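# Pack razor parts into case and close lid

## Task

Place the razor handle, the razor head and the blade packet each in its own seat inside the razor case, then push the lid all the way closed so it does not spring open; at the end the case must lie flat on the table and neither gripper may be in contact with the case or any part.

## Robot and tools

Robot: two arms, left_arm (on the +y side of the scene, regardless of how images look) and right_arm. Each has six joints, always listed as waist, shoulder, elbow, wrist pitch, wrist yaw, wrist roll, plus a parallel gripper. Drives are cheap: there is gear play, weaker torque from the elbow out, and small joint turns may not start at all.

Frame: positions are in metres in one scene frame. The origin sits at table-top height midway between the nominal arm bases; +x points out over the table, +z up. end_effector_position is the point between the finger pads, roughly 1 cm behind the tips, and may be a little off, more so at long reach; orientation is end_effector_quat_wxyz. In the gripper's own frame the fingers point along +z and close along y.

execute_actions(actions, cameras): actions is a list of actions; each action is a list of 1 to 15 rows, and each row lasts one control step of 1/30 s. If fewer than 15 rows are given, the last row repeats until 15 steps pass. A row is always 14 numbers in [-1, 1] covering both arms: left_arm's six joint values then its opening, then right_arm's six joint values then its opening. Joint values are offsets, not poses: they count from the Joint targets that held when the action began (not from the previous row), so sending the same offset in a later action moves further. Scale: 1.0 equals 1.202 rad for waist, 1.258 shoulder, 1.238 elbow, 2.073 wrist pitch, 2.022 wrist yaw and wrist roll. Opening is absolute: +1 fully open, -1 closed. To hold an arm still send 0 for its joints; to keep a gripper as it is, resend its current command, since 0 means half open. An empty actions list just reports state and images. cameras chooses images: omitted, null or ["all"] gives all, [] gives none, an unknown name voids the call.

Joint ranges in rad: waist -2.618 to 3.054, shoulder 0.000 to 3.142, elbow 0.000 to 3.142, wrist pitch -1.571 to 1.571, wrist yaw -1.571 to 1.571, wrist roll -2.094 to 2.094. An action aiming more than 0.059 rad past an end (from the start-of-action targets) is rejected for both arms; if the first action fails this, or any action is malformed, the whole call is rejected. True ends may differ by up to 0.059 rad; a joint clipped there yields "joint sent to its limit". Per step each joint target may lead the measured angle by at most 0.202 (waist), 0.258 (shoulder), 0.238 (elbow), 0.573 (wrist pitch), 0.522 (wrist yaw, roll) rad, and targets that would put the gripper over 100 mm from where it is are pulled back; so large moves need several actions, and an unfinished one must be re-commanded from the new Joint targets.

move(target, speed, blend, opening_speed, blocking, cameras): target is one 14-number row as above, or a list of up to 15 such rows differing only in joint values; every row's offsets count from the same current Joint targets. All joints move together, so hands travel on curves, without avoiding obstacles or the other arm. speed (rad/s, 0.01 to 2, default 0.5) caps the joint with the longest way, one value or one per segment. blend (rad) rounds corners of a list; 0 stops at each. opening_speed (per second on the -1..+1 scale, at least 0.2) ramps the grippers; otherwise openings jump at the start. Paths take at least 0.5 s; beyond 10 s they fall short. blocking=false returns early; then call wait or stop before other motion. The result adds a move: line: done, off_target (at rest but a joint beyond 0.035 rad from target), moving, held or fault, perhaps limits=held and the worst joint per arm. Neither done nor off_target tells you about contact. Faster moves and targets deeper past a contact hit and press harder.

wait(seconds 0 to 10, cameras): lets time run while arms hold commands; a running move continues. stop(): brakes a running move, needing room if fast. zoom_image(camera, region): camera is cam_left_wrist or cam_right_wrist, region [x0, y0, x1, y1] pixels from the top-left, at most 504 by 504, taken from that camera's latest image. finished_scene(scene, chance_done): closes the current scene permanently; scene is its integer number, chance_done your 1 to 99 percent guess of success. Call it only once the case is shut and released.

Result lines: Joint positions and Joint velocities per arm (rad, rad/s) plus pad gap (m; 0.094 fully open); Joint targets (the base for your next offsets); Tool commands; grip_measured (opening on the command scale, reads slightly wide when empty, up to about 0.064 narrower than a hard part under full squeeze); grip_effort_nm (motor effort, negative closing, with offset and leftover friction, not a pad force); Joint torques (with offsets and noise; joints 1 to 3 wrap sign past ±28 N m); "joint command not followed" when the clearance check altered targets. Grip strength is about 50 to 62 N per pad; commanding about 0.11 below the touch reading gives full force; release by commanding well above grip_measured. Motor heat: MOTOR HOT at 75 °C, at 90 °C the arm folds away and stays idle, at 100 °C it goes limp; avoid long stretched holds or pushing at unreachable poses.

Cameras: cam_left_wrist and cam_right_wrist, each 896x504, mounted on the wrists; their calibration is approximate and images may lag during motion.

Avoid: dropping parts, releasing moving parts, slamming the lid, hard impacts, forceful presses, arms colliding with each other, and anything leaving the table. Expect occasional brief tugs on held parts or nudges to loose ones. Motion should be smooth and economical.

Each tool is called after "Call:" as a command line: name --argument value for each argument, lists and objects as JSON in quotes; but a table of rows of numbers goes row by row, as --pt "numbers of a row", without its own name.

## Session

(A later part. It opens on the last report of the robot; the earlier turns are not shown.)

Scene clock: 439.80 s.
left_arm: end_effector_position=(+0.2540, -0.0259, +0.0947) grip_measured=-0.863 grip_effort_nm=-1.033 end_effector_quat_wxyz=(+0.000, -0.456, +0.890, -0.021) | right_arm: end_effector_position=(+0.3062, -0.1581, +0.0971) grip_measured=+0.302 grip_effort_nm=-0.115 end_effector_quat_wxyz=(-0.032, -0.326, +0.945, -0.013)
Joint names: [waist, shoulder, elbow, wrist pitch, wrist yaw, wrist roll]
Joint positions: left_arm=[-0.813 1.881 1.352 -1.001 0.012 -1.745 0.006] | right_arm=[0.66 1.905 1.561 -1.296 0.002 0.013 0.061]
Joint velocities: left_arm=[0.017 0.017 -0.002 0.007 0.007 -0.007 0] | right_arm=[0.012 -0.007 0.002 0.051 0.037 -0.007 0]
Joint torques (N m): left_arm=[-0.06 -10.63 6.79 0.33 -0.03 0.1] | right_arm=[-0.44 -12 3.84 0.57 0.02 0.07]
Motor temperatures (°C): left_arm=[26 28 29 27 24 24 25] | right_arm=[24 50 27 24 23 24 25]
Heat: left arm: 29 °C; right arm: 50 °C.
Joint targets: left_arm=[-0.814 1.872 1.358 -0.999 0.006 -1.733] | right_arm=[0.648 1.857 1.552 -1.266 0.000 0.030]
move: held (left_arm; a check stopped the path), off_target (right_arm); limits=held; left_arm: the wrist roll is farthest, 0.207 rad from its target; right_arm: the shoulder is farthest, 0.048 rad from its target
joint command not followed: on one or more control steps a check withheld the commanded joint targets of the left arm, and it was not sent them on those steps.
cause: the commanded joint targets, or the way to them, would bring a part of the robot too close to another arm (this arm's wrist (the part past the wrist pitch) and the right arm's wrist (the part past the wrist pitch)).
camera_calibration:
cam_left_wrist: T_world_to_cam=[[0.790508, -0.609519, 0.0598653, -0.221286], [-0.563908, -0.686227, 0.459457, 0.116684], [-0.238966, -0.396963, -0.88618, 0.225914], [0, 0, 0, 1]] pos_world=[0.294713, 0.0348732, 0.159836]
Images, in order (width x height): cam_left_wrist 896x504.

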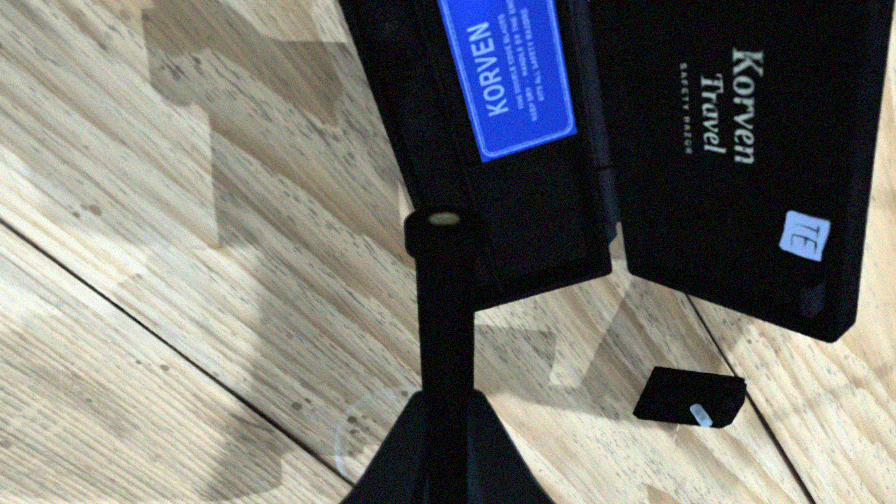

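Call:
move --pt "0 0 0 0 0 0 -0.92 -0.666 0 0 0 0 0 0.3" --pt "0.015 0.055 0.066 -0.019 -0.003 -0.109 -0.92 -0.666 0 0 0 0 0 0.3" --cameras '["cam_left_wrist"]' --speed 0.7

Call:
zoom_image --camera "cam_left_wrist" --region '[300, 0, 720, 400]'

Scene clock: 452.23 s.
left_arm: end_effector_position=(+0.2608, -0.0305, +0.0900) grip_measured=-0.863 grip_effort_nm=-1.038 end_effector_quat_wxyz=(-0.003, -0.542, +0.840, -0.013) | right_arm: end_effector_position=(+0.3788, -0.4192, +0.0971) grip_measured=+0.302 grip_effort_nm=-0.115 end_effector_quat_wxyz=(-0.035, +0.084, +0.996, +0.003)
Joint names: [waist, shoulder, elbow, wrist pitch, wrist yaw, wrist roll]
Joint positions: left_arm=[-0.808 1.93 1.399 -1.016 0.012 -1.939 0.006] | right_arm=[-0.162 1.905 1.561 -1.296 -0.003 0.026 0.061]
Joint velocities: left_arm=[-0.007 0.007 -0.002 -0.007 -0.081 0.022 0] | right_arm=[-0.002 -0.002 -0.007 -0.007 0.037 -0.037 -0.001]
Joint torques (N m): left_arm=[0.35 -9.46 9.74 0.05 -0.09 -0.03] | right_arm=[0.73 -12.05 3.81 0.58 -0.02 0.07]
Motor temperatures (°C): left_arm=[26 29 29 27 24 24 26] | right_arm=[24 50 27 24 23 24 25]
Heat: left arm: 29 °C; right arm: 50 °C.
Joint targets: left_arm=[-0.796 1.941 1.439 -1.039 0.000 -1.953] | right_arm=[-0.152 1.857 1.552 -1.266 0.000 0.030]
move: off_target (left_arm, right_arm); left_arm: the elbow is farthest, 0.040 rad from its target; right_arm: the shoulder is farthest, 0.048 rad from its target
camera_calibration:
cam_left_wrist: T_world_to_cam=[[0.896472, -0.441304, 0.0398687, -0.249784], [-0.408267, -0.787677, 0.461393, 0.0757153], [-0.172211, -0.429903, -0.886299, 0.20311], [0, 0, 0, 1]] pos_world=[0.289814, 0.0367264, 0.155041]
Images, in order (width x height): cam_left_wrist 896x504.

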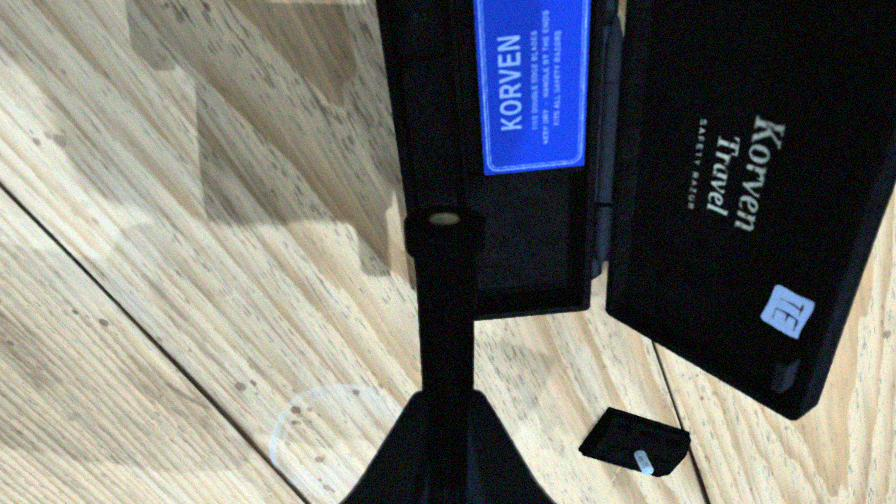

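Scaled by 1.200 from the camera's 896x504 image, which has a finer 1280x720 frame.

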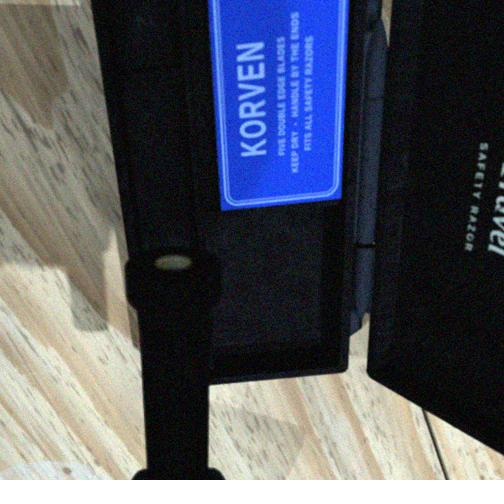

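Call:
move --target '[0.023,0.018,-0.119,0.076,0,0.004,-0.92,0,0,0,0,0,0,0.3]' --cameras '["cam_left_wrist"]' --speed 0.3

Call:
zoom_image --camera "cam_left_wrist" --region '[250, 0, 700, 450]'

Scene clock: 488.03 s.
left_arm: end_effector_position=(+0.2648, -0.0198, +0.0591) grip_measured=-0.863 grip_effort_nm=-1.043 end_effector_quat_wxyz=(-0.003, -0.556, +0.831, -0.012) | right_arm: end_effector_position=(+0.3788, -0.4192, +0.0971) grip_measured=+0.302 grip_effort_nm=-0.110 end_effector_quat_wxyz=(-0.035, +0.084, +0.996, +0.003)
Joint names: [waist, shoulder, elbow, wrist pitch, wrist yaw, wrist roll]
Joint positions: left_arm=[-0.779 1.956 1.306 -0.9 0.012 -1.942 0.006] | right_arm=[-0.162 1.905 1.561 -1.296 -0.003 0.026 0.061]
Joint velocities: left_arm=[-0.012 -0.012 -0.002 0.066 -0.022 -0.022 0] | right_arm=[-0.002 -0.002 -0.027 -0.022 -0.007 0.007 0]
Joint torques (N m): left_arm=[0.36 -9.69 4.86 0.47 -0.11 0.06] | right_arm=[0.7 -12.01 3.81 0.57 -0.02 0.06]
Motor temperatures (°C): left_arm=[26 28 30 26 24 24 26] | right_arm=[24 50 27 24 23 24 25]
Heat: left arm: 30 °C; right arm: 50 °C.
Joint targets: left_arm=[-0.769 1.964 1.292 -0.881 0.000 -1.945] | right_arm=[-0.152 1.857 1.552 -1.266 0.000 0.030]
move: off_target (right_arm); right_arm: the shoulder is farthest, 0.048 rad from its target
camera_calibration:
cam_left_wrist: T_world_to_cam=[[0.910308, -0.412282, 0.0369185, -0.25033], [-0.381629, -0.801382, 0.460594, 0.0927389], [-0.160309, -0.433371, -0.886843, 0.17787], [0, 0, 0, 1]] pos_world=[0.291783, 0.0481963, 0.124269]
Images, in order (width x height): cam_left_wrist 896x504.

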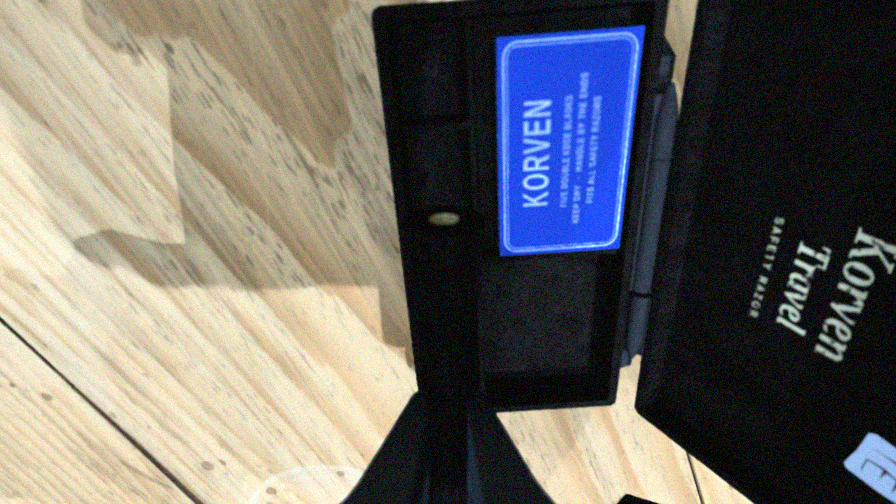

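Scaled by 1.120 from the camera's 896x504 image, which has a finer 1280x720 frame.

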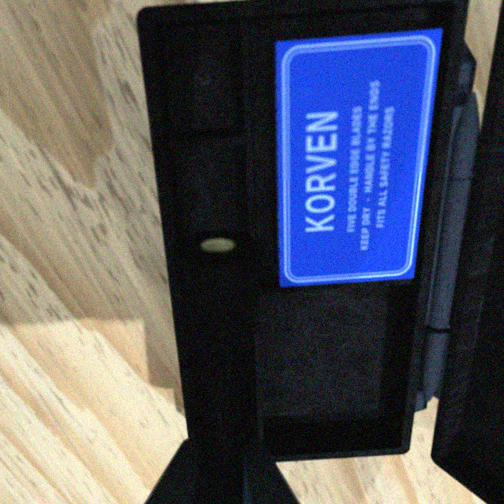

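Call:
move --target '[0.0145,0.0056,-0.0372,0.0256,0,-0.004,-0.92,0,0,0,0,0,0,0.3]' --cameras '["cam_left_wrist"]' --speed 0.2

Call:
zoom_image --camera "cam_left_wrist" --region '[250, 0, 700, 450]'

Scene clock: 517.13 s.
left_arm: end_effector_position=(+0.2675, -0.0141, +0.0494) grip_measured=-0.863 grip_effort_nm=-1.033 end_effector_quat_wxyz=(-0.002, -0.563, +0.826, -0.017) | right_arm: end_effector_position=(+0.3788, -0.4192, +0.0971) grip_measured=+0.302 grip_effort_nm=-0.105 end_effector_quat_wxyz=(-0.035, +0.084, +0.996, +0.003)
Joint names: [waist, shoulder, elbow, wrist pitch, wrist yaw, wrist roll]
Joint positions: left_arm=[-0.762 1.956 1.263 -0.846 0.012 -1.942 0.006] | right_arm=[-0.162 1.905 1.561 -1.296 -0.003 0.026 0.061]
Joint velocities: left_arm=[0.007 0.007 0.007 0.037 0.007 -0.007 -0.001] | right_arm=[-0.012 -0.007 0.002 0.007 -0.022 0.022 0]
Joint torques (N m): left_arm=[0.34 -9.09 4.56 0.5 -0.09 -0.05] | right_arm=[0.72 -12.03 3.84 0.58 -0.02 0.07]
Motor temperatures (°C): left_arm=[25 29 29 26 24 24 26] | right_arm=[24 51 27 24 23 24 25]
Heat: left arm: 29 °C; right arm: 51 °C.
Joint targets: left_arm=[-0.751 1.971 1.246 -0.828 0.000 -1.953] | right_arm=[-0.152 1.857 1.552 -1.266 0.000 0.030]
move: off_target (right_arm); right_arm: the shoulder is farthest, 0.048 rad from its target
camera_calibration:
cam_left_wrist: T_world_to_cam=[[0.916804, -0.396558, 0.0470386, -0.252178], [-0.371695, -0.804337, 0.463557, 0.0999517], [-0.145992, -0.442475, -0.884817, 0.168024], [0, 0, 0, 1]] pos_world=[0.292879, 0.0547381, 0.114199]
Images, in order (width x height): cam_left_wrist 896x504.

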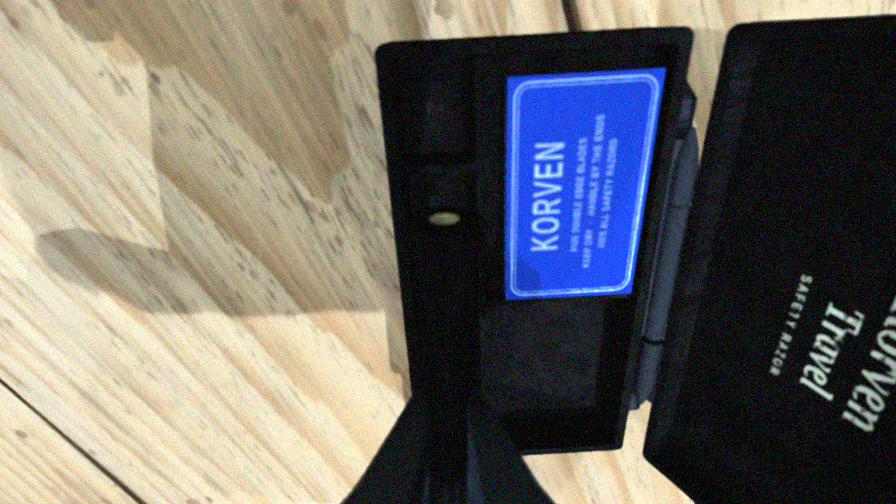

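Scaled by 1.120 from the camera's 896x504 image, which has a finer 1280x720 frame.

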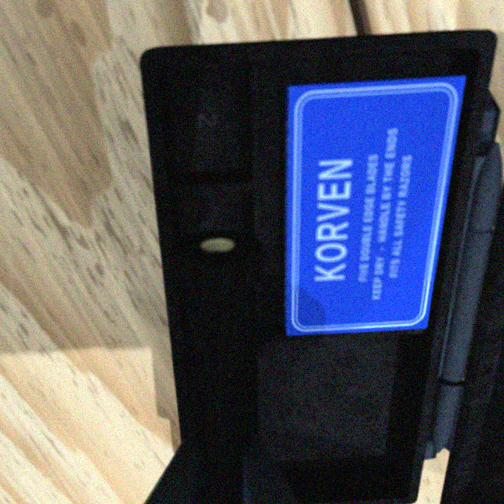

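Call:
move --target '[0.010,0.0095,-0.028,0.022,0,0.006,-0.92,0,0,0,0,0,0,0.3]' --cameras '["cam_left_wrist"]' --speed 0.15

Call:
zoom_image --camera "cam_left_wrist" --region '[300, 50, 600, 350]'

Scene clock: 539.13 s.
left_arm: end_effector_position=(+0.2678, -0.0093, +0.0369) grip_measured=-0.863 grip_effort_nm=-1.033 end_effector_quat_wxyz=(-0.002, -0.567, +0.823, -0.015) | right_arm: end_effector_position=(+0.3788, -0.4192, +0.0971) grip_measured=+0.302 grip_effort_nm=-0.110 end_effector_quat_wxyz=(-0.035, +0.084, +0.996, +0.003)
Joint names: [waist, shoulder, elbow, wrist pitch, wrist yaw, wrist roll]
Joint positions: left_arm=[-0.751 1.97 1.228 -0.8 0.012 -1.942 0.006] | right_arm=[-0.162 1.905 1.561 -1.296 -0.003 0.026 0.061]
Joint velocities: left_arm=[-0.022 -0.002 0.002 -0.007 0.022 0.022 0.001] | right_arm=[-0.007 -0.007 -0.007 -0.022 -0.095 -0.007 -0.001]
Joint torques (N m): left_arm=[0.4 -9.28 4.45 0.5 -0.1 0.1] | right_arm=[0.7 -12.03 3.79 0.57 -0.01 0.06]
Motor temperatures (°C): left_arm=[25 30 29 26 24 24 26] | right_arm=[24 51 27 24 23 24 25]
Heat: left arm: 30 °C; right arm: 51 °C.
Joint targets: left_arm=[-0.739 1.983 1.211 -0.783 0.000 -1.941] | right_arm=[-0.152 1.857 1.552 -1.266 0.000 0.030]
move: off_target (right_arm); right_arm: the shoulder is farthest, 0.048 rad from its target
camera_calibration:
cam_left_wrist: T_world_to_cam=[[0.921113, -0.386784, 0.0441477, -0.250885], [-0.361983, -0.809235, 0.462716, 0.107109], [-0.143246, -0.442194, -0.885407, 0.158525], [0, 0, 0, 1]] pos_world=[0.292573, 0.0597368, 0.101874]
Images, in order (width x height): cam_left_wrist 896x504.

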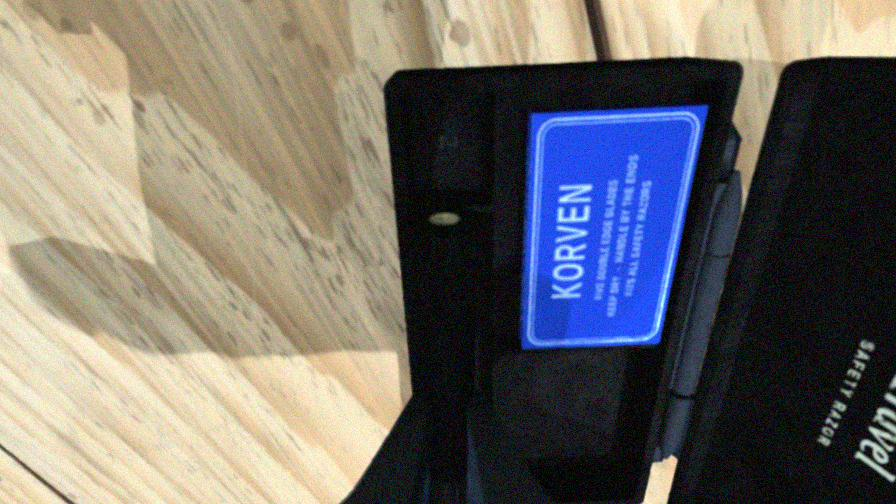

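Scaled by 1.680 from the camera's 896x504 image, which has a finer 1280x720 frame.

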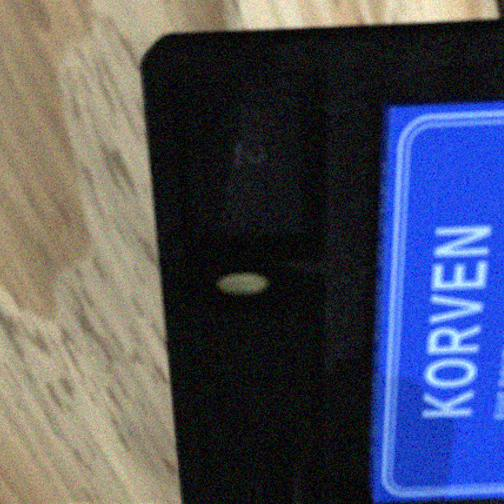

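Call:
move --target '[-0.019,0.005,0,0.002,0,-0.003,-0.92,0,0,0,0,0,0,0.3]' --cameras '["cam_left_wrist"]' --speed 0.15

Call:
zoom_image --camera "cam_left_wrist" --region '[350, 100, 550, 300]'

Scene clock: 565.37 s.
left_arm: end_effector_position=(+0.2678, -0.0093, +0.0349) grip_measured=-0.863 grip_effort_nm=-1.043 end_effector_quat_wxyz=(-0.003, -0.567, +0.823, -0.014) | right_arm: end_effector_position=(+0.3788, -0.4192, +0.0971) grip_measured=+0.302 grip_effort_nm=-0.115 end_effector_quat_wxyz=(-0.035, +0.084, +0.996, +0.003)
Joint names: [waist, shoulder, elbow, wrist pitch, wrist yaw, wrist roll]
Joint positions: left_arm=[-0.751 1.976 1.228 -0.797 0.012 -1.942 0.006] | right_arm=[-0.162 1.905 1.561 -1.296 -0.003 0.026 0.061]
Joint velocities: left_arm=[-0.007 0.002 -0.007 0.007 -0.066 0.037 0.001] | right_arm=[0.012 0.002 -0.002 -0.007 0.095 0.022 0]
Joint torques (N m): left_arm=[-0.42 -9.25 4.46 0.45 -0.09 0.02] | right_arm=[0.72 -12.03 3.81 0.58 -0.01 0.07]
Motor temperatures (°C): left_arm=[25 29 29 26 24 24 26] | right_arm=[24 51 27 24 23 24 25]
Heat: left arm: 29 °C; right arm: 51 °C.
Joint targets: left_arm=[-0.762 1.989 1.211 -0.778 0.000 -1.947] | right_arm=[-0.152 1.857 1.552 -1.266 0.000 0.030]
move: off_target (right_arm); right_arm: the shoulder is farthest, 0.048 rad from its target
camera_calibration:
cam_left_wrist: T_world_to_cam=[[0.92121, -0.386872, 0.0412563, -0.250702], [-0.360932, -0.810187, 0.46187, 0.107783], [-0.14526, -0.44037, -0.885987, 0.157327], [0, 0, 0, 1]] pos_world=[0.292705, 0.059617, 0.0999513]
Images, in order (width x height): cam_left_wrist 896x504.

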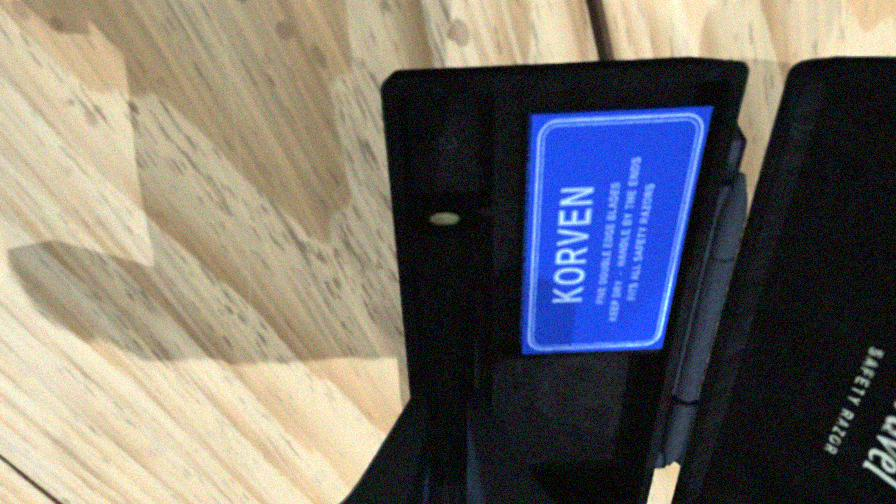

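Scaled by 2.520 from the camera's 896x504 image, which has a finer 1280x720 frame.

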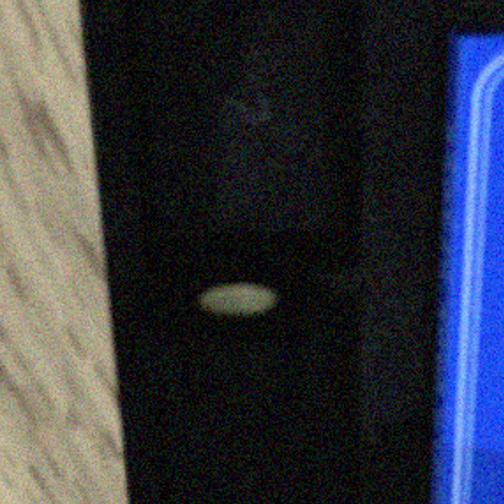

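Call:
move --target '[-0.006,0.0,0,0,0,0,-0.92,0,0,0,0,0,0,0.3]' --cameras '["cam_left_wrist"]' --speed 0.15

Scene clock: 573.07 s.
left_arm: end_effector_position=(+0.2666, -0.0111, +0.0349) grip_measured=-0.863 grip_effort_nm=-1.028 end_effector_quat_wxyz=(-0.003, -0.565, +0.825, -0.015) | right_arm: end_effector_position=(+0.3788, -0.4192, +0.0971) grip_measured=+0.302 grip_effort_nm=-0.110 end_effector_quat_wxyz=(-0.035, +0.084, +0.996, +0.003)
Joint names: [waist, shoulder, elbow, wrist pitch, wrist yaw, wrist roll]
Joint positions: left_arm=[-0.758 1.976 1.228 -0.795 0.012 -1.942 0.006] | right_arm=[-0.162 1.905 1.561 -1.296 -0.003 0.026 0.061]
Joint velocities: left_arm=[-0.007 0.022 -0.002 -0.081 0.007 -0.051 -0.001] | right_arm=[0.007 0.007 -0.007 0.066 -0.11 -0.022 0]
Joint torques (N m): left_arm=[-0.53 -9.17 4.49 0.5 -0.12 0.03] | right_arm=[0.75 -12.01 3.86 0.58 -0.02 0.07]
Motor temperatures (°C): left_arm=[25 29 29 26 24 24 26] | right_arm=[24 51 27 24 23 24 25]
Heat: left arm: 29 °C; right arm: 51 °C.
Joint targets: left_arm=[-0.769 1.989 1.211 -0.778 0.000 -1.947] | right_arm=[-0.152 1.857 1.552 -1.266 0.000 0.030]
move: off_target (right_arm); right_arm: the shoulder is farthest, 0.048 rad from its target
camera_calibration:
cam_left_wrist: T_world_to_cam=[[0.918771, -0.392474, 0.0427021, -0.249798], [-0.366419, -0.807479, 0.462294, 0.10734], [-0.146957, -0.440389, -0.885698, 0.156796], [0, 0, 0, 1]] pos_world=[0.291881, 0.0576869, 0.0999184]
Images, in order (width x height): cam_left_wrist 896x504.

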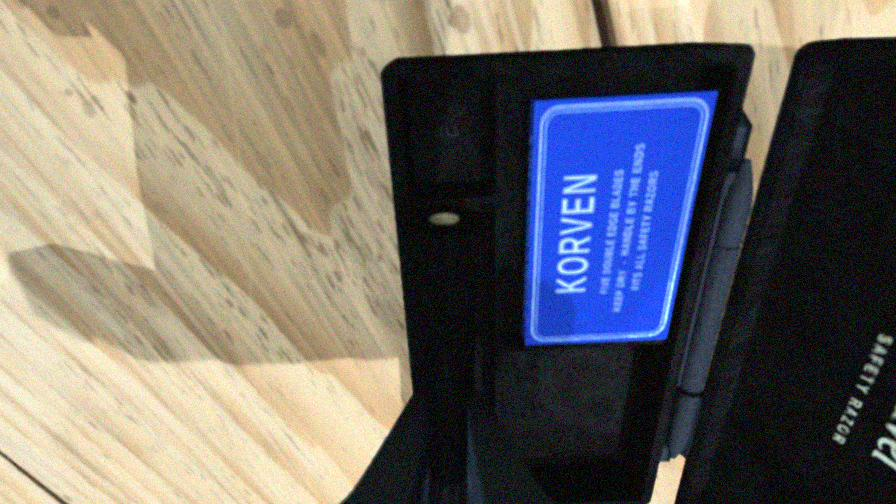

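Call:
move --target '[0,0.012,-0.004,0.003,0,0,-0.92,0,0,0,0,0,0,0.3]' --cameras '["cam_left_wrist"]' --speed 0.1

Call:
zoom_image --camera "cam_left_wrist" --region '[350, 100, 550, 300]'

Scene clock: 581.17 s.
left_arm: end_effector_position=(+0.2664, -0.0109, +0.0304) grip_measured=-0.863 grip_effort_nm=-1.043 end_effector_quat_wxyz=(-0.004, -0.568, +0.823, -0.011) | right_arm: end_effector_position=(+0.3788, -0.4192, +0.0971) grip_measured=+0.302 grip_effort_nm=-0.110 end_effector_quat_wxyz=(-0.035, +0.084, +0.996, +0.003)
Joint names: [waist, shoulder, elbow, wrist pitch, wrist yaw, wrist roll]
Joint positions: left_arm=[-0.758 1.99 1.228 -0.789 0.012 -1.95 0.006] | right_arm=[-0.162 1.905 1.561 -1.296 -0.003 0.026 0.061]
Joint velocities: left_arm=[-0.002 0.002 0.002 0.081 -0.037 -0.051 0] | right_arm=[-0.007 -0.002 -0.002 -0.007 -0.007 0.022 0]
Joint torques (N m): left_arm=[-0.54 -9.11 4.15 0.47 -0.07 0.04] | right_arm=[0.77 -12.01 3.79 0.58 -0.01 0.06]
Motor temperatures (°C): left_arm=[25 29 29 26 24 24 26] | right_arm=[24 51 27 24 23 24 25]
Heat: left arm: 29 °C; right arm: 51 °C.
Joint targets: left_arm=[-0.769 2.004 1.206 -0.772 0.000 -1.947] | right_arm=[-0.152 1.857 1.552 -1.266 0.000 0.030]
move: off_target (right_arm); right_arm: the shoulder is farthest, 0.048 rad from its target
camera_calibration:
cam_left_wrist: T_world_to_cam=[[0.921982, -0.385617, 0.0353378, -0.249895], [-0.357514, -0.812612, 0.460267, 0.107147], [-0.148771, -0.436992, -0.887077, 0.153397], [0, 0, 0, 1]] pos_world=[0.291526, 0.0577381, 0.0955893]
Images, in order (width x height): cam_left_wrist 896x504.

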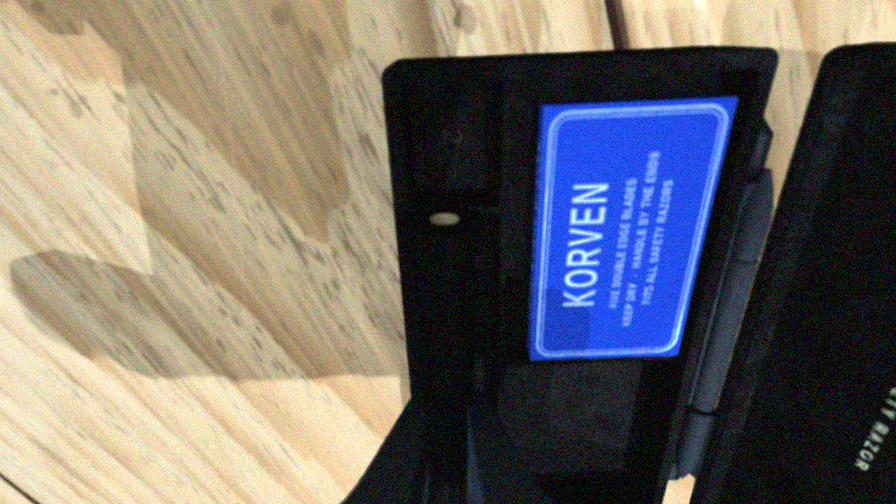

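Scaled by 2.520 from the camera's 896x504 image, which has a finer 1280x720 frame.

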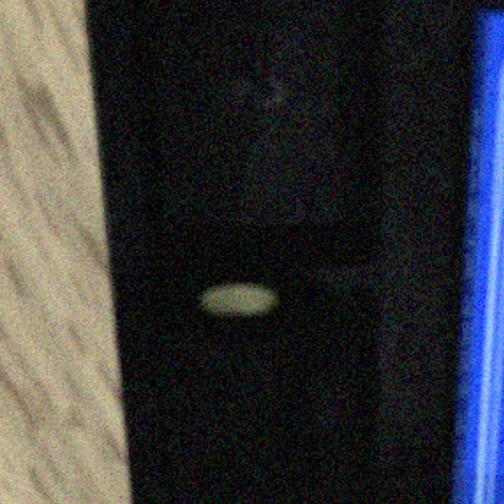

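Call:
move --target '[0,0.0,0,0.007,0,0,-0.92,0,0,0,0,0,0,0.3]' --cameras '["cam_left_wrist"]' --speed 0.1

Call:
zoom_image --camera "cam_left_wrist" --region '[350, 100, 550, 300]'

Scene clock: 595.30 s.
left_arm: end_effector_position=(+0.2684, -0.0127, +0.0305) grip_measured=-0.863 grip_effort_nm=-1.038 end_effector_quat_wxyz=(-0.002, -0.569, +0.822, -0.016) | right_arm: end_effector_position=(+0.3787, -0.4195, +0.0971) grip_measured=+0.302 grip_effort_nm=-0.110 end_effector_quat_wxyz=(-0.035, +0.084, +0.996, +0.003)
Joint names: [waist, shoulder, elbow, wrist pitch, wrist yaw, wrist roll]
Joint positions: left_arm=[-0.758 1.99 1.228 -0.778 0.012 -1.953 0.006] | right_arm=[-0.162 1.905 1.561 -1.296 -0.001 0.026 0.061]
Joint velocities: left_arm=[0.002 -0.007 -0.002 0.022 -0.022 0.007 0] | right_arm=[-0.027 -0.007 -0.027 -0.066 -0.007 -0.007 0]
Joint torques (N m): left_arm=[-0.59 -9.22 4.1 0.51 -0.1 0.02] | right_arm=[0.75 -12.05 3.82 0.59 -0.02 0.07]
Motor temperatures (°C): left_arm=[25 30 29 26 24 24 26] | right_arm=[24 51 27 24 23 24 25]
Heat: left arm: 30 °C; right arm: 51 °C.
Joint targets: left_arm=[-0.769 2.004 1.206 -0.758 0.000 -1.947] | right_arm=[-0.152 1.857 1.552 -1.266 0.000 0.030]
move: off_target (right_arm); right_arm: the shoulder is farthest, 0.048 rad from its target
camera_calibration:
cam_left_wrist: T_world_to_cam=[[0.922844, -0.382494, 0.0453658, -0.252903], [-0.358644, -0.810344, 0.463376, 0.106592], [-0.140476, -0.443894, -0.885, 0.150581], [0, 0, 0, 1]] pos_world=[0.292772, 0.0564844, 0.0953453]
Images, in order (width x height): cam_left_wrist 896x504.

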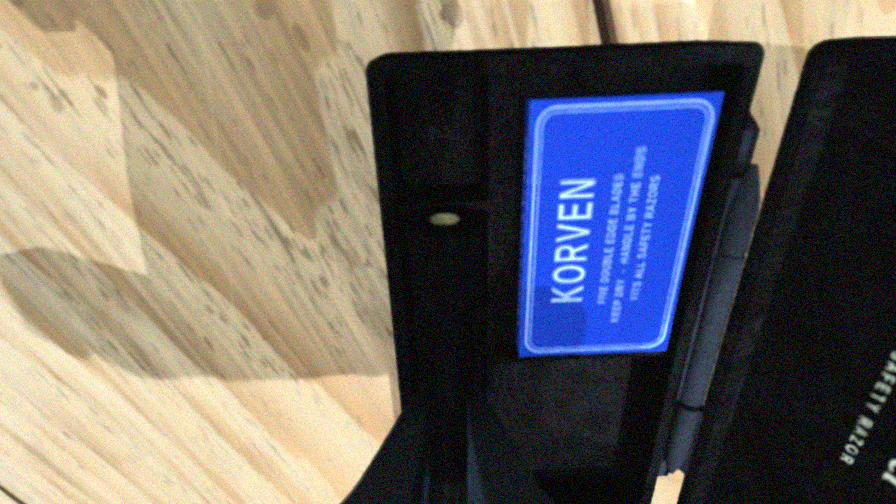

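Scaled by 2.520 from the camera's 896x504 image, which has a finer 1280x720 frame.

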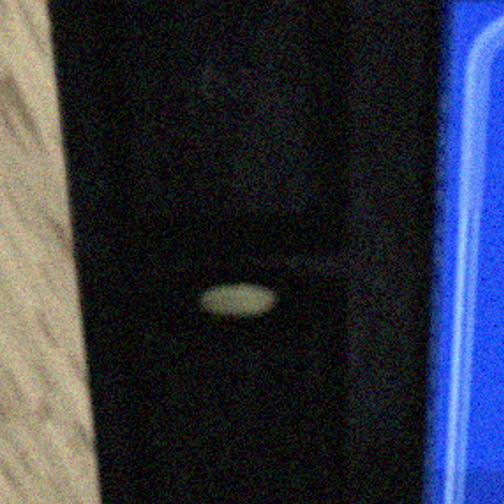

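Call:
move --target '[0,0.0053,-0.0066,0.0071,0,0,-0.92,0,0,0,0,0,0,0.3]' --cameras '["cam_left_wrist"]' --speed 0.1

Call:
move --target '[0,0.0053,-0.0066,0.0071,0,0,-0.92,0,0,0,0,0,0,0.3]' --cameras '["cam_left_wrist"]' --speed 0.1

Call:
zoom_image --camera "cam_left_wrist" --region '[350, 100, 550, 300]'

Scene clock: 609.23 s.
left_arm: end_effector_position=(+0.2685, -0.0128, +0.0288) grip_measured=-0.863 grip_effort_nm=-1.038 end_effector_quat_wxyz=(-0.002, -0.569, +0.822, -0.018) | right_arm: end_effector_position=(+0.3787, -0.4195, +0.0971) grip_measured=+0.302 grip_effort_nm=-0.115 end_effector_quat_wxyz=(-0.035, +0.084, +0.996, +0.003)
Joint names: [waist, shoulder, elbow, wrist pitch, wrist yaw, wrist roll]
Joint positions: left_arm=[-0.758 1.99 1.22 -0.766 0.012 -1.953 0.006] | right_arm=[-0.162 1.905 1.561 -1.296 -0.001 0.026 0.061]
Joint velocities: left_arm=[-0.007 0.002 -0.007 -0.037 -0.007 -0.051 0] | right_arm=[0.012 -0.012 -0.002 0.022 -0.022 0.051 0]
Joint torques (N m): left_arm=[-0.58 -8.73 3.97 0.59 -0.09 0.02] | right_arm=[0.69 -12.04 3.82 0.58 -0.02 0.07]
Motor temperatures (°C): left_arm=[25 30 29 26 24 24 26] | right_arm=[24 51 27 24 23 24 25]
Heat: left arm: 30 °C; right arm: 51 °C.
Joint targets: left_arm=[-0.769 2.011 1.198 -0.743 0.000 -1.947] | right_arm=[-0.152 1.857 1.552 -1.266 0.000 0.030]
move: off_target (right_arm); right_arm: the shoulder is farthest, 0.048 rad from its target
camera_calibration:
cam_left_wrist: T_world_to_cam=[[0.922683, -0.382346, 0.0496852, -0.25307], [-0.360218, -0.808901, 0.464674, 0.107706], [-0.137476, -0.446644, -0.884087, 0.148231], [0, 0, 0, 1]] pos_world=[0.292679, 0.0565694, 0.0935752]
Images, in order (width x height): cam_left_wrist 896x504.

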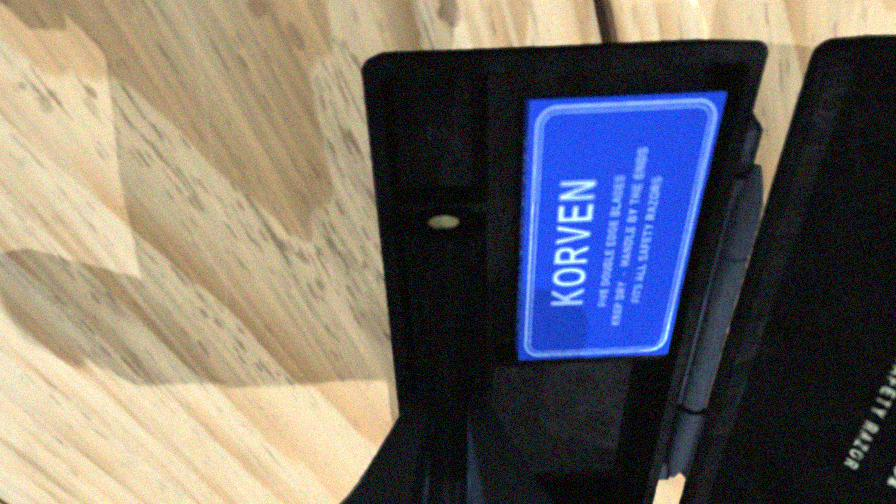

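Scene clock: 609.93 s.
left_arm: end_effector_position=(+0.2688, -0.0127, +0.0272) grip_measured=-0.863 grip_effort_nm=-1.043 end_effector_quat_wxyz=(-0.001, -0.569, +0.822, -0.020) | right_arm: end_effector_position=(+0.3787, -0.4195, +0.0971) grip_measured=+0.302 grip_effort_nm=-0.110 end_effector_quat_wxyz=(-0.035, +0.084, +0.996, +0.003)
Joint names: [waist, shoulder, elbow, wrist pitch, wrist yaw, wrist roll]
Joint positions: left_arm=[-0.758 1.99 1.212 -0.754 0.01 -1.953 0.006] | right_arm=[-0.162 1.905 1.561 -1.296 -0.001 0.026 0.061]
Joint velocities: left_arm=[-0.002 0.012 0.002 0.066 0.037 -0.037 -0.001] | right_arm=[0.002 0.002 -0.002 0.007 -0.022 0.037 0]
Joint torques (N m): left_arm=[-0.53 -8.16 4.04 0.64 -0.08 0.04] | right_arm=[0.69 -12.01 3.86 0.58 -0.03 0.06]
Motor temperatures (°C): left_arm=[25 30 29 26 24 24 26] | right_arm=[24 51 27 24 23 24 25]
Heat: left arm: 30 °C; right arm: 51 °C.
Joint targets: left_arm=[-0.769 2.017 1.190 -0.728 0.000 -1.947] | right_arm=[-0.152 1.857 1.552 -1.266 0.000 0.030]
move: off_target (right_arm); right_arm: the shoulder is farthest, 0.048 rad from its target
camera_calibration:
cam_left_wrist: T_world_to_cam=[[0.922474, -0.38219, 0.0545273, -0.253306], [-0.36223, -0.808001, 0.464676, 0.109198], [-0.133536, -0.448403, -0.8838, 0.145787], [0, 0, 0, 1]] pos_world=[0.292691, 0.0567926, 0.091917]
Images, in order (width x height): cam_left_wrist 896x504.

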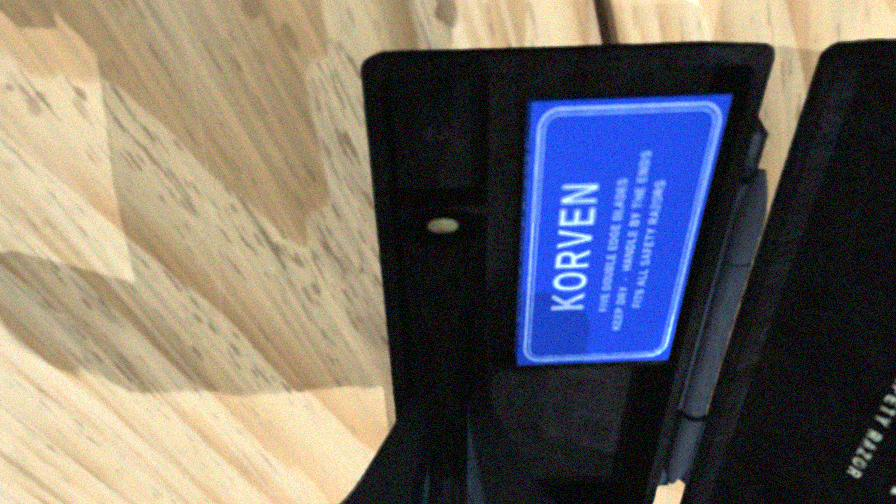

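Scaled by 2.520 from the camera's 896x504 image, which has a finer 1280x720 frame.

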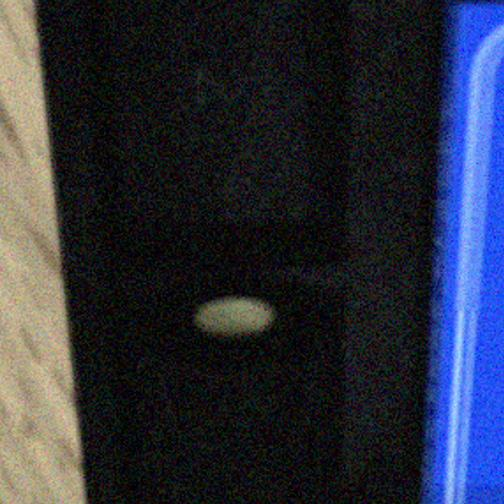

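Call:
move --target '[0,0,0,0,0,0,-0.72,0,0,0,0,0,0,0.3]' --cameras '["cam_left_wrist"]' --opening_speed 0.2

Call:
zoom_image --camera "cam_left_wrist" --region '[350, 100, 550, 300]'

Scene clock: 622.53 s.
left_arm: end_effector_position=(+0.2708, -0.0142, +0.0258) grip_measured=-0.722 grip_effort_nm=0.076 end_effector_quat_wxyz=(+0.001, -0.569, +0.822, -0.024) | right_arm: end_effector_position=(+0.3787, -0.4195, +0.0971) grip_measured=+0.302 grip_effort_nm=-0.115 end_effector_quat_wxyz=(-0.035, +0.084, +0.996, +0.003)
Joint names: [waist, shoulder, elbow, wrist pitch, wrist yaw, wrist roll]
Joint positions: left_arm=[-0.758 1.994 1.212 -0.742 0.009 -1.953 0.013] | right_arm=[-0.162 1.905 1.561 -1.296 -0.001 0.026 0.061]
Joint velocities: left_arm=[-0.012 0.012 0.002 0.037 -0.007 0.081 0] | right_arm=[0.017 0.007 0.002 0.022 -0.007 -0.037 0]
Joint torques (N m): left_arm=[-0.4 -8.65 3.96 0.51 -0.08 0.02] | right_arm=[0.73 -12 3.82 0.59 -0.01 0.07]
Motor temperatures (°C): left_arm=[25 30 28 26 24 24 26] | right_arm=[24 51 27 24 23 24 25]
Heat: left arm: 30 °C; right arm: 51 °C.
Joint targets: left_arm=[-0.769 2.017 1.190 -0.728 0.000 -1.947] | right_arm=[-0.152 1.857 1.552 -1.266 0.000 0.030]
move: off_target (right_arm); right_arm: the shoulder is farthest, 0.048 rad from its target
camera_calibration:
cam_left_wrist: T_world_to_cam=[[0.922108, -0.381892, 0.0622452, -0.255687], [-0.365287, -0.80614, 0.465514, 0.110243], [-0.127598, -0.451992, -0.882849, 0.142474], [0, 0, 0, 1]] pos_world=[0.294221, 0.055624, 0.0903788]
Images, in order (width x height): cam_left_wrist 896x504.

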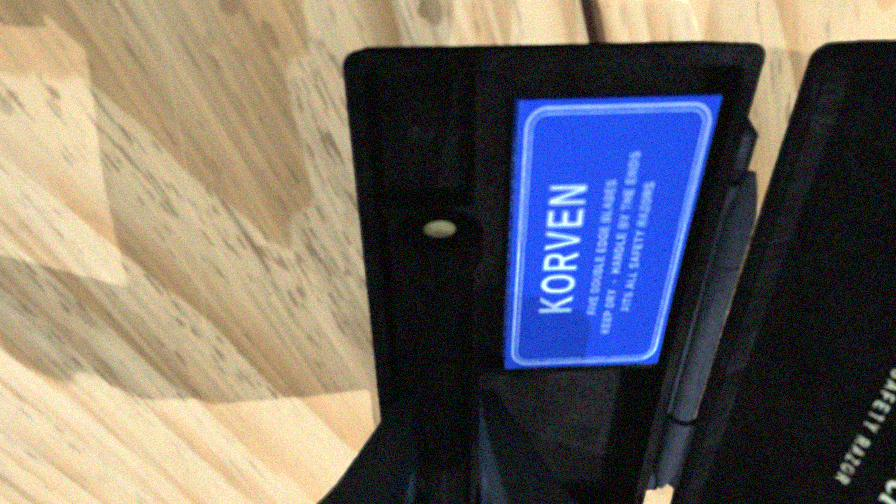

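Scaled by 2.520 from the camera's 896x504 image, which has a finer 1280x720 frame.

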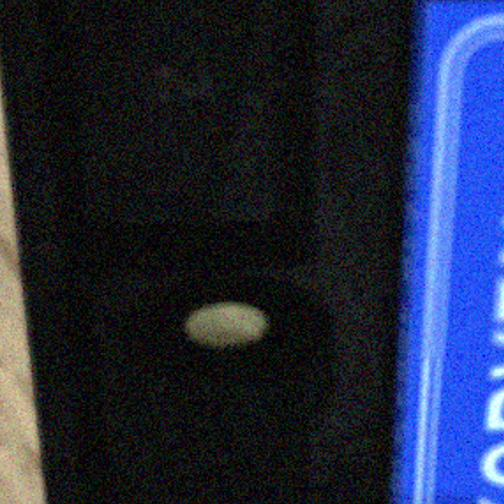

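Call:
move --target '[0,-0.045,0.055,-0.05,0,0,-0.6,0,0,0,0,0,0,0.3]' --cameras '["cam_left_wrist"]' --speed 0.1

Call:
zoom_image --camera "cam_left_wrist" --region '[300, 50, 600, 350]'

Scene clock: 631.60 s.
left_arm: end_effector_position=(+0.2616, -0.0065, +0.0269) grip_measured=-0.601 grip_effort_nm=0.061 end_effector_quat_wxyz=(-0.007, -0.564, +0.826, +0.003) | right_arm: end_effector_position=(+0.3787, -0.4195, +0.0971) grip_measured=+0.302 grip_effort_nm=-0.110 end_effector_quat_wxyz=(-0.035, +0.084, +0.996, +0.003)
Joint names: [waist, shoulder, elbow, wrist pitch, wrist yaw, wrist roll]
Joint positions: left_arm=[-0.758 1.997 1.223 -0.804 0.012 -1.941 0.019] | right_arm=[-0.162 1.905 1.561 -1.296 -0.001 0.026 0.061]
Joint velocities: left_arm=[0.027 0.007 -0.002 -0.081 -0.037 -0.081 -0.001] | right_arm=[0.032 0.002 0.002 -0.007 -0.022 -0.037 0]
Joint torques (N m): left_arm=[-0.51 -13.26 8.55 -0.1 -0.11 0.01] | right_arm=[0.72 -12.03 3.85 0.6 -0.02 0.06]
Motor temperatures (°C): left_arm=[25 30 28 26 24 24 26] | right_arm=[24 51 27 24 23 24 25]
Heat: left arm: 30 °C; right arm: 51 °C.
Joint targets: left_arm=[-0.769 1.961 1.258 -0.832 0.000 -1.947] | right_arm=[-0.152 1.857 1.552 -1.266 0.000 0.030]
move: off_target (left_arm, right_arm); left_arm: the shoulder is farthest, 0.037 rad from its target; right_arm: the shoulder is farthest, 0.048 rad from its target
camera_calibration:
cam_left_wrist: T_world_to_cam=[[0.918845, -0.394505, 0.00944436, -0.242127], [-0.355783, -0.817829, 0.452299, 0.110382], [-0.170711, -0.418953, -0.891816, 0.157462], [0, 0, 0, 1]] pos_world=[0.288629, 0.0607222, 0.092788]
Images, in order (width x height): cam_left_wrist 896x504.

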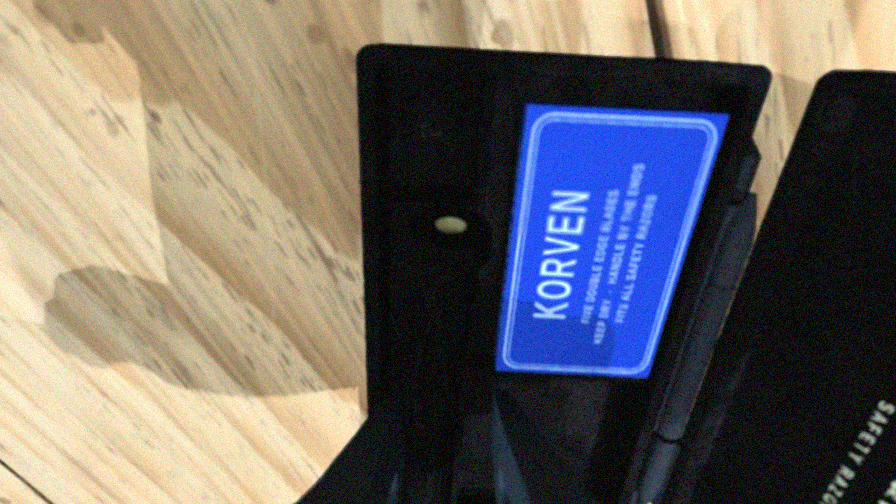

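Scaled by 1.680 from the camera's 896x504 image, which has a finer 1280x720 frame.

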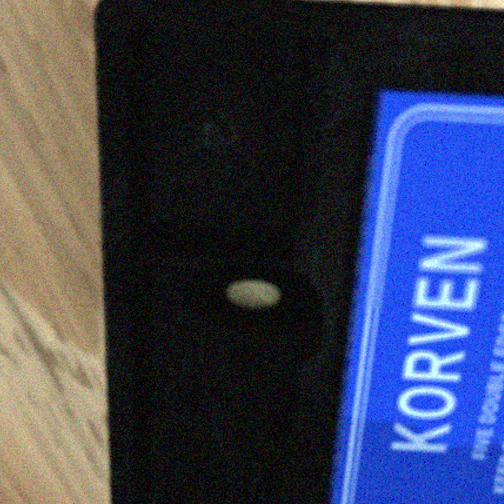

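Call:
move --target '[0,-0.035,0.05,-0.015,0,0,-0.6,0,0,0,0,0,0,0.3]' --cameras '["cam_left_wrist"]' --speed 0.15

Call:
zoom_image --camera "cam_left_wrist" --region '[300, 50, 650, 400]'

Scene clock: 644.17 s.
left_arm: end_effector_position=(+0.2767, -0.0203, +0.0578) grip_measured=-0.601 grip_effort_nm=0.071 end_effector_quat_wxyz=(+0.002, -0.569, +0.822, -0.036) | right_arm: end_effector_position=(+0.3787, -0.4195, +0.0971) grip_measured=+0.302 grip_effort_nm=-0.110 end_effector_quat_wxyz=(-0.035, +0.084, +0.996, +0.003)
Joint names: [waist, shoulder, elbow, wrist pitch, wrist yaw, wrist roll]
Joint positions: left_arm=[-0.758 1.947 1.284 -0.837 0.012 -1.953 0.019] | right_arm=[-0.162 1.905 1.561 -1.296 -0.001 0.026 0.061]
Joint velocities: left_arm=[-0.012 0.002 -0.002 0.007 -0.066 0.007 0] | right_arm=[-0.012 -0.002 -0.007 0.007 -0.007 0.022 0]
Joint torques (N m): left_arm=[-0.53 -12.9 8.92 0.11 -0.09 0] | right_arm=[0.73 -12.01 3.81 0.59 -0.02 0.06]
Motor temperatures (°C): left_arm=[25 30 29 26 24 24 25] | right_arm=[24 51 27 24 23 24 25]
Heat: left arm: 30 °C; right arm: 51 °C.
Joint targets: left_arm=[-0.769 1.917 1.320 -0.863 0.000 -1.947] | right_arm=[-0.152 1.857 1.552 -1.266 0.000 0.030]
move: off_target (left_arm, right_arm); left_arm: the elbow is farthest, 0.036 rad from its target; right_arm: the shoulder is farthest, 0.048 rad from its target
camera_calibration:
cam_left_wrist: T_world_to_cam=[[0.920866, -0.38068, 0.0841944, -0.266373], [-0.372965, -0.797213, 0.474708, 0.0943281], [-0.113591, -0.468544, -0.876107, 0.164071], [0, 0, 0, 1]] pos_world=[0.299112, 0.0506713, 0.121393]
Images, in order (width x height): cam_left_wrist 896x504.

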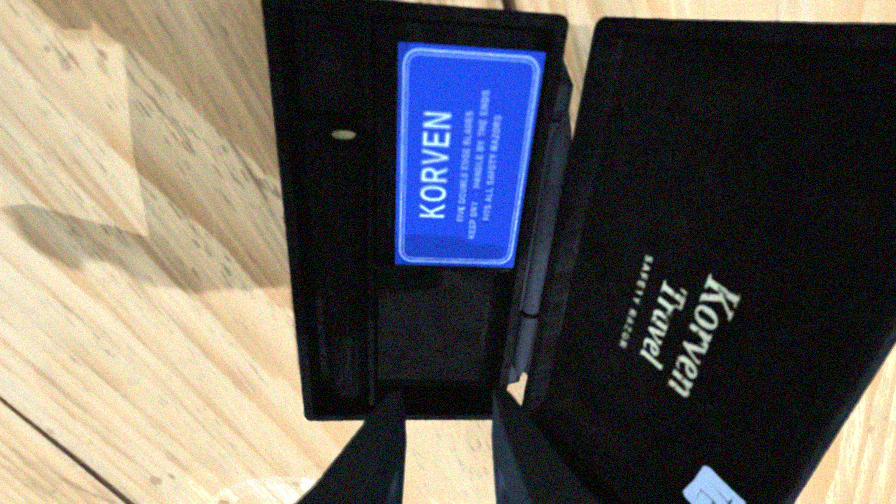

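Scaled by 1.440 from the camera's 896x504 image, which has a finer 1280x720 frame.

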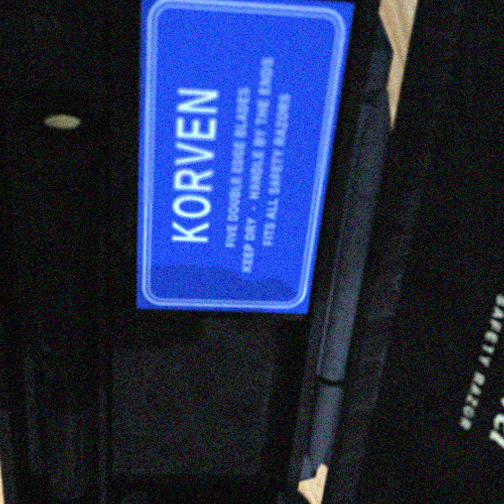

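Call:
zoom_image --camera "cam_left_wrist" --region '[260, 0, 420, 220]'

Call:
zoom_image --camera "cam_left_wrist" --region '[260, 220, 420, 440]'

Scaled by 2.291 from the camera's 896x504 image, which has a finer 1280x720 frame.

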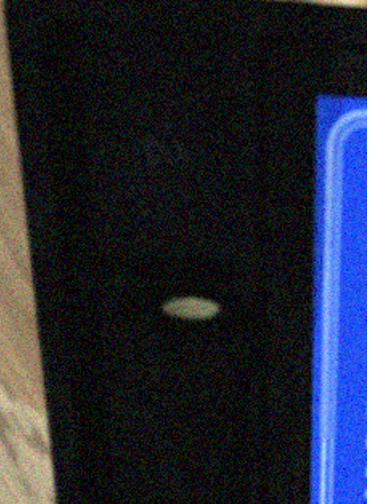

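Scaled by 2.291 from the camera's 896x504 image, which has a finer 1280x720 frame.

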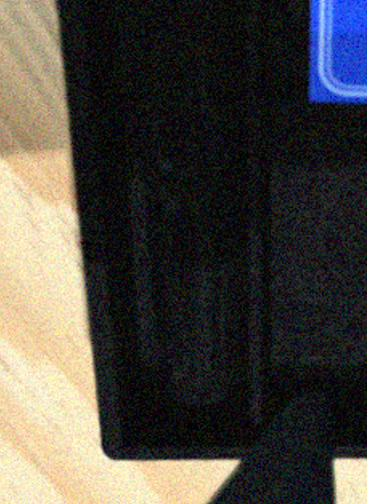

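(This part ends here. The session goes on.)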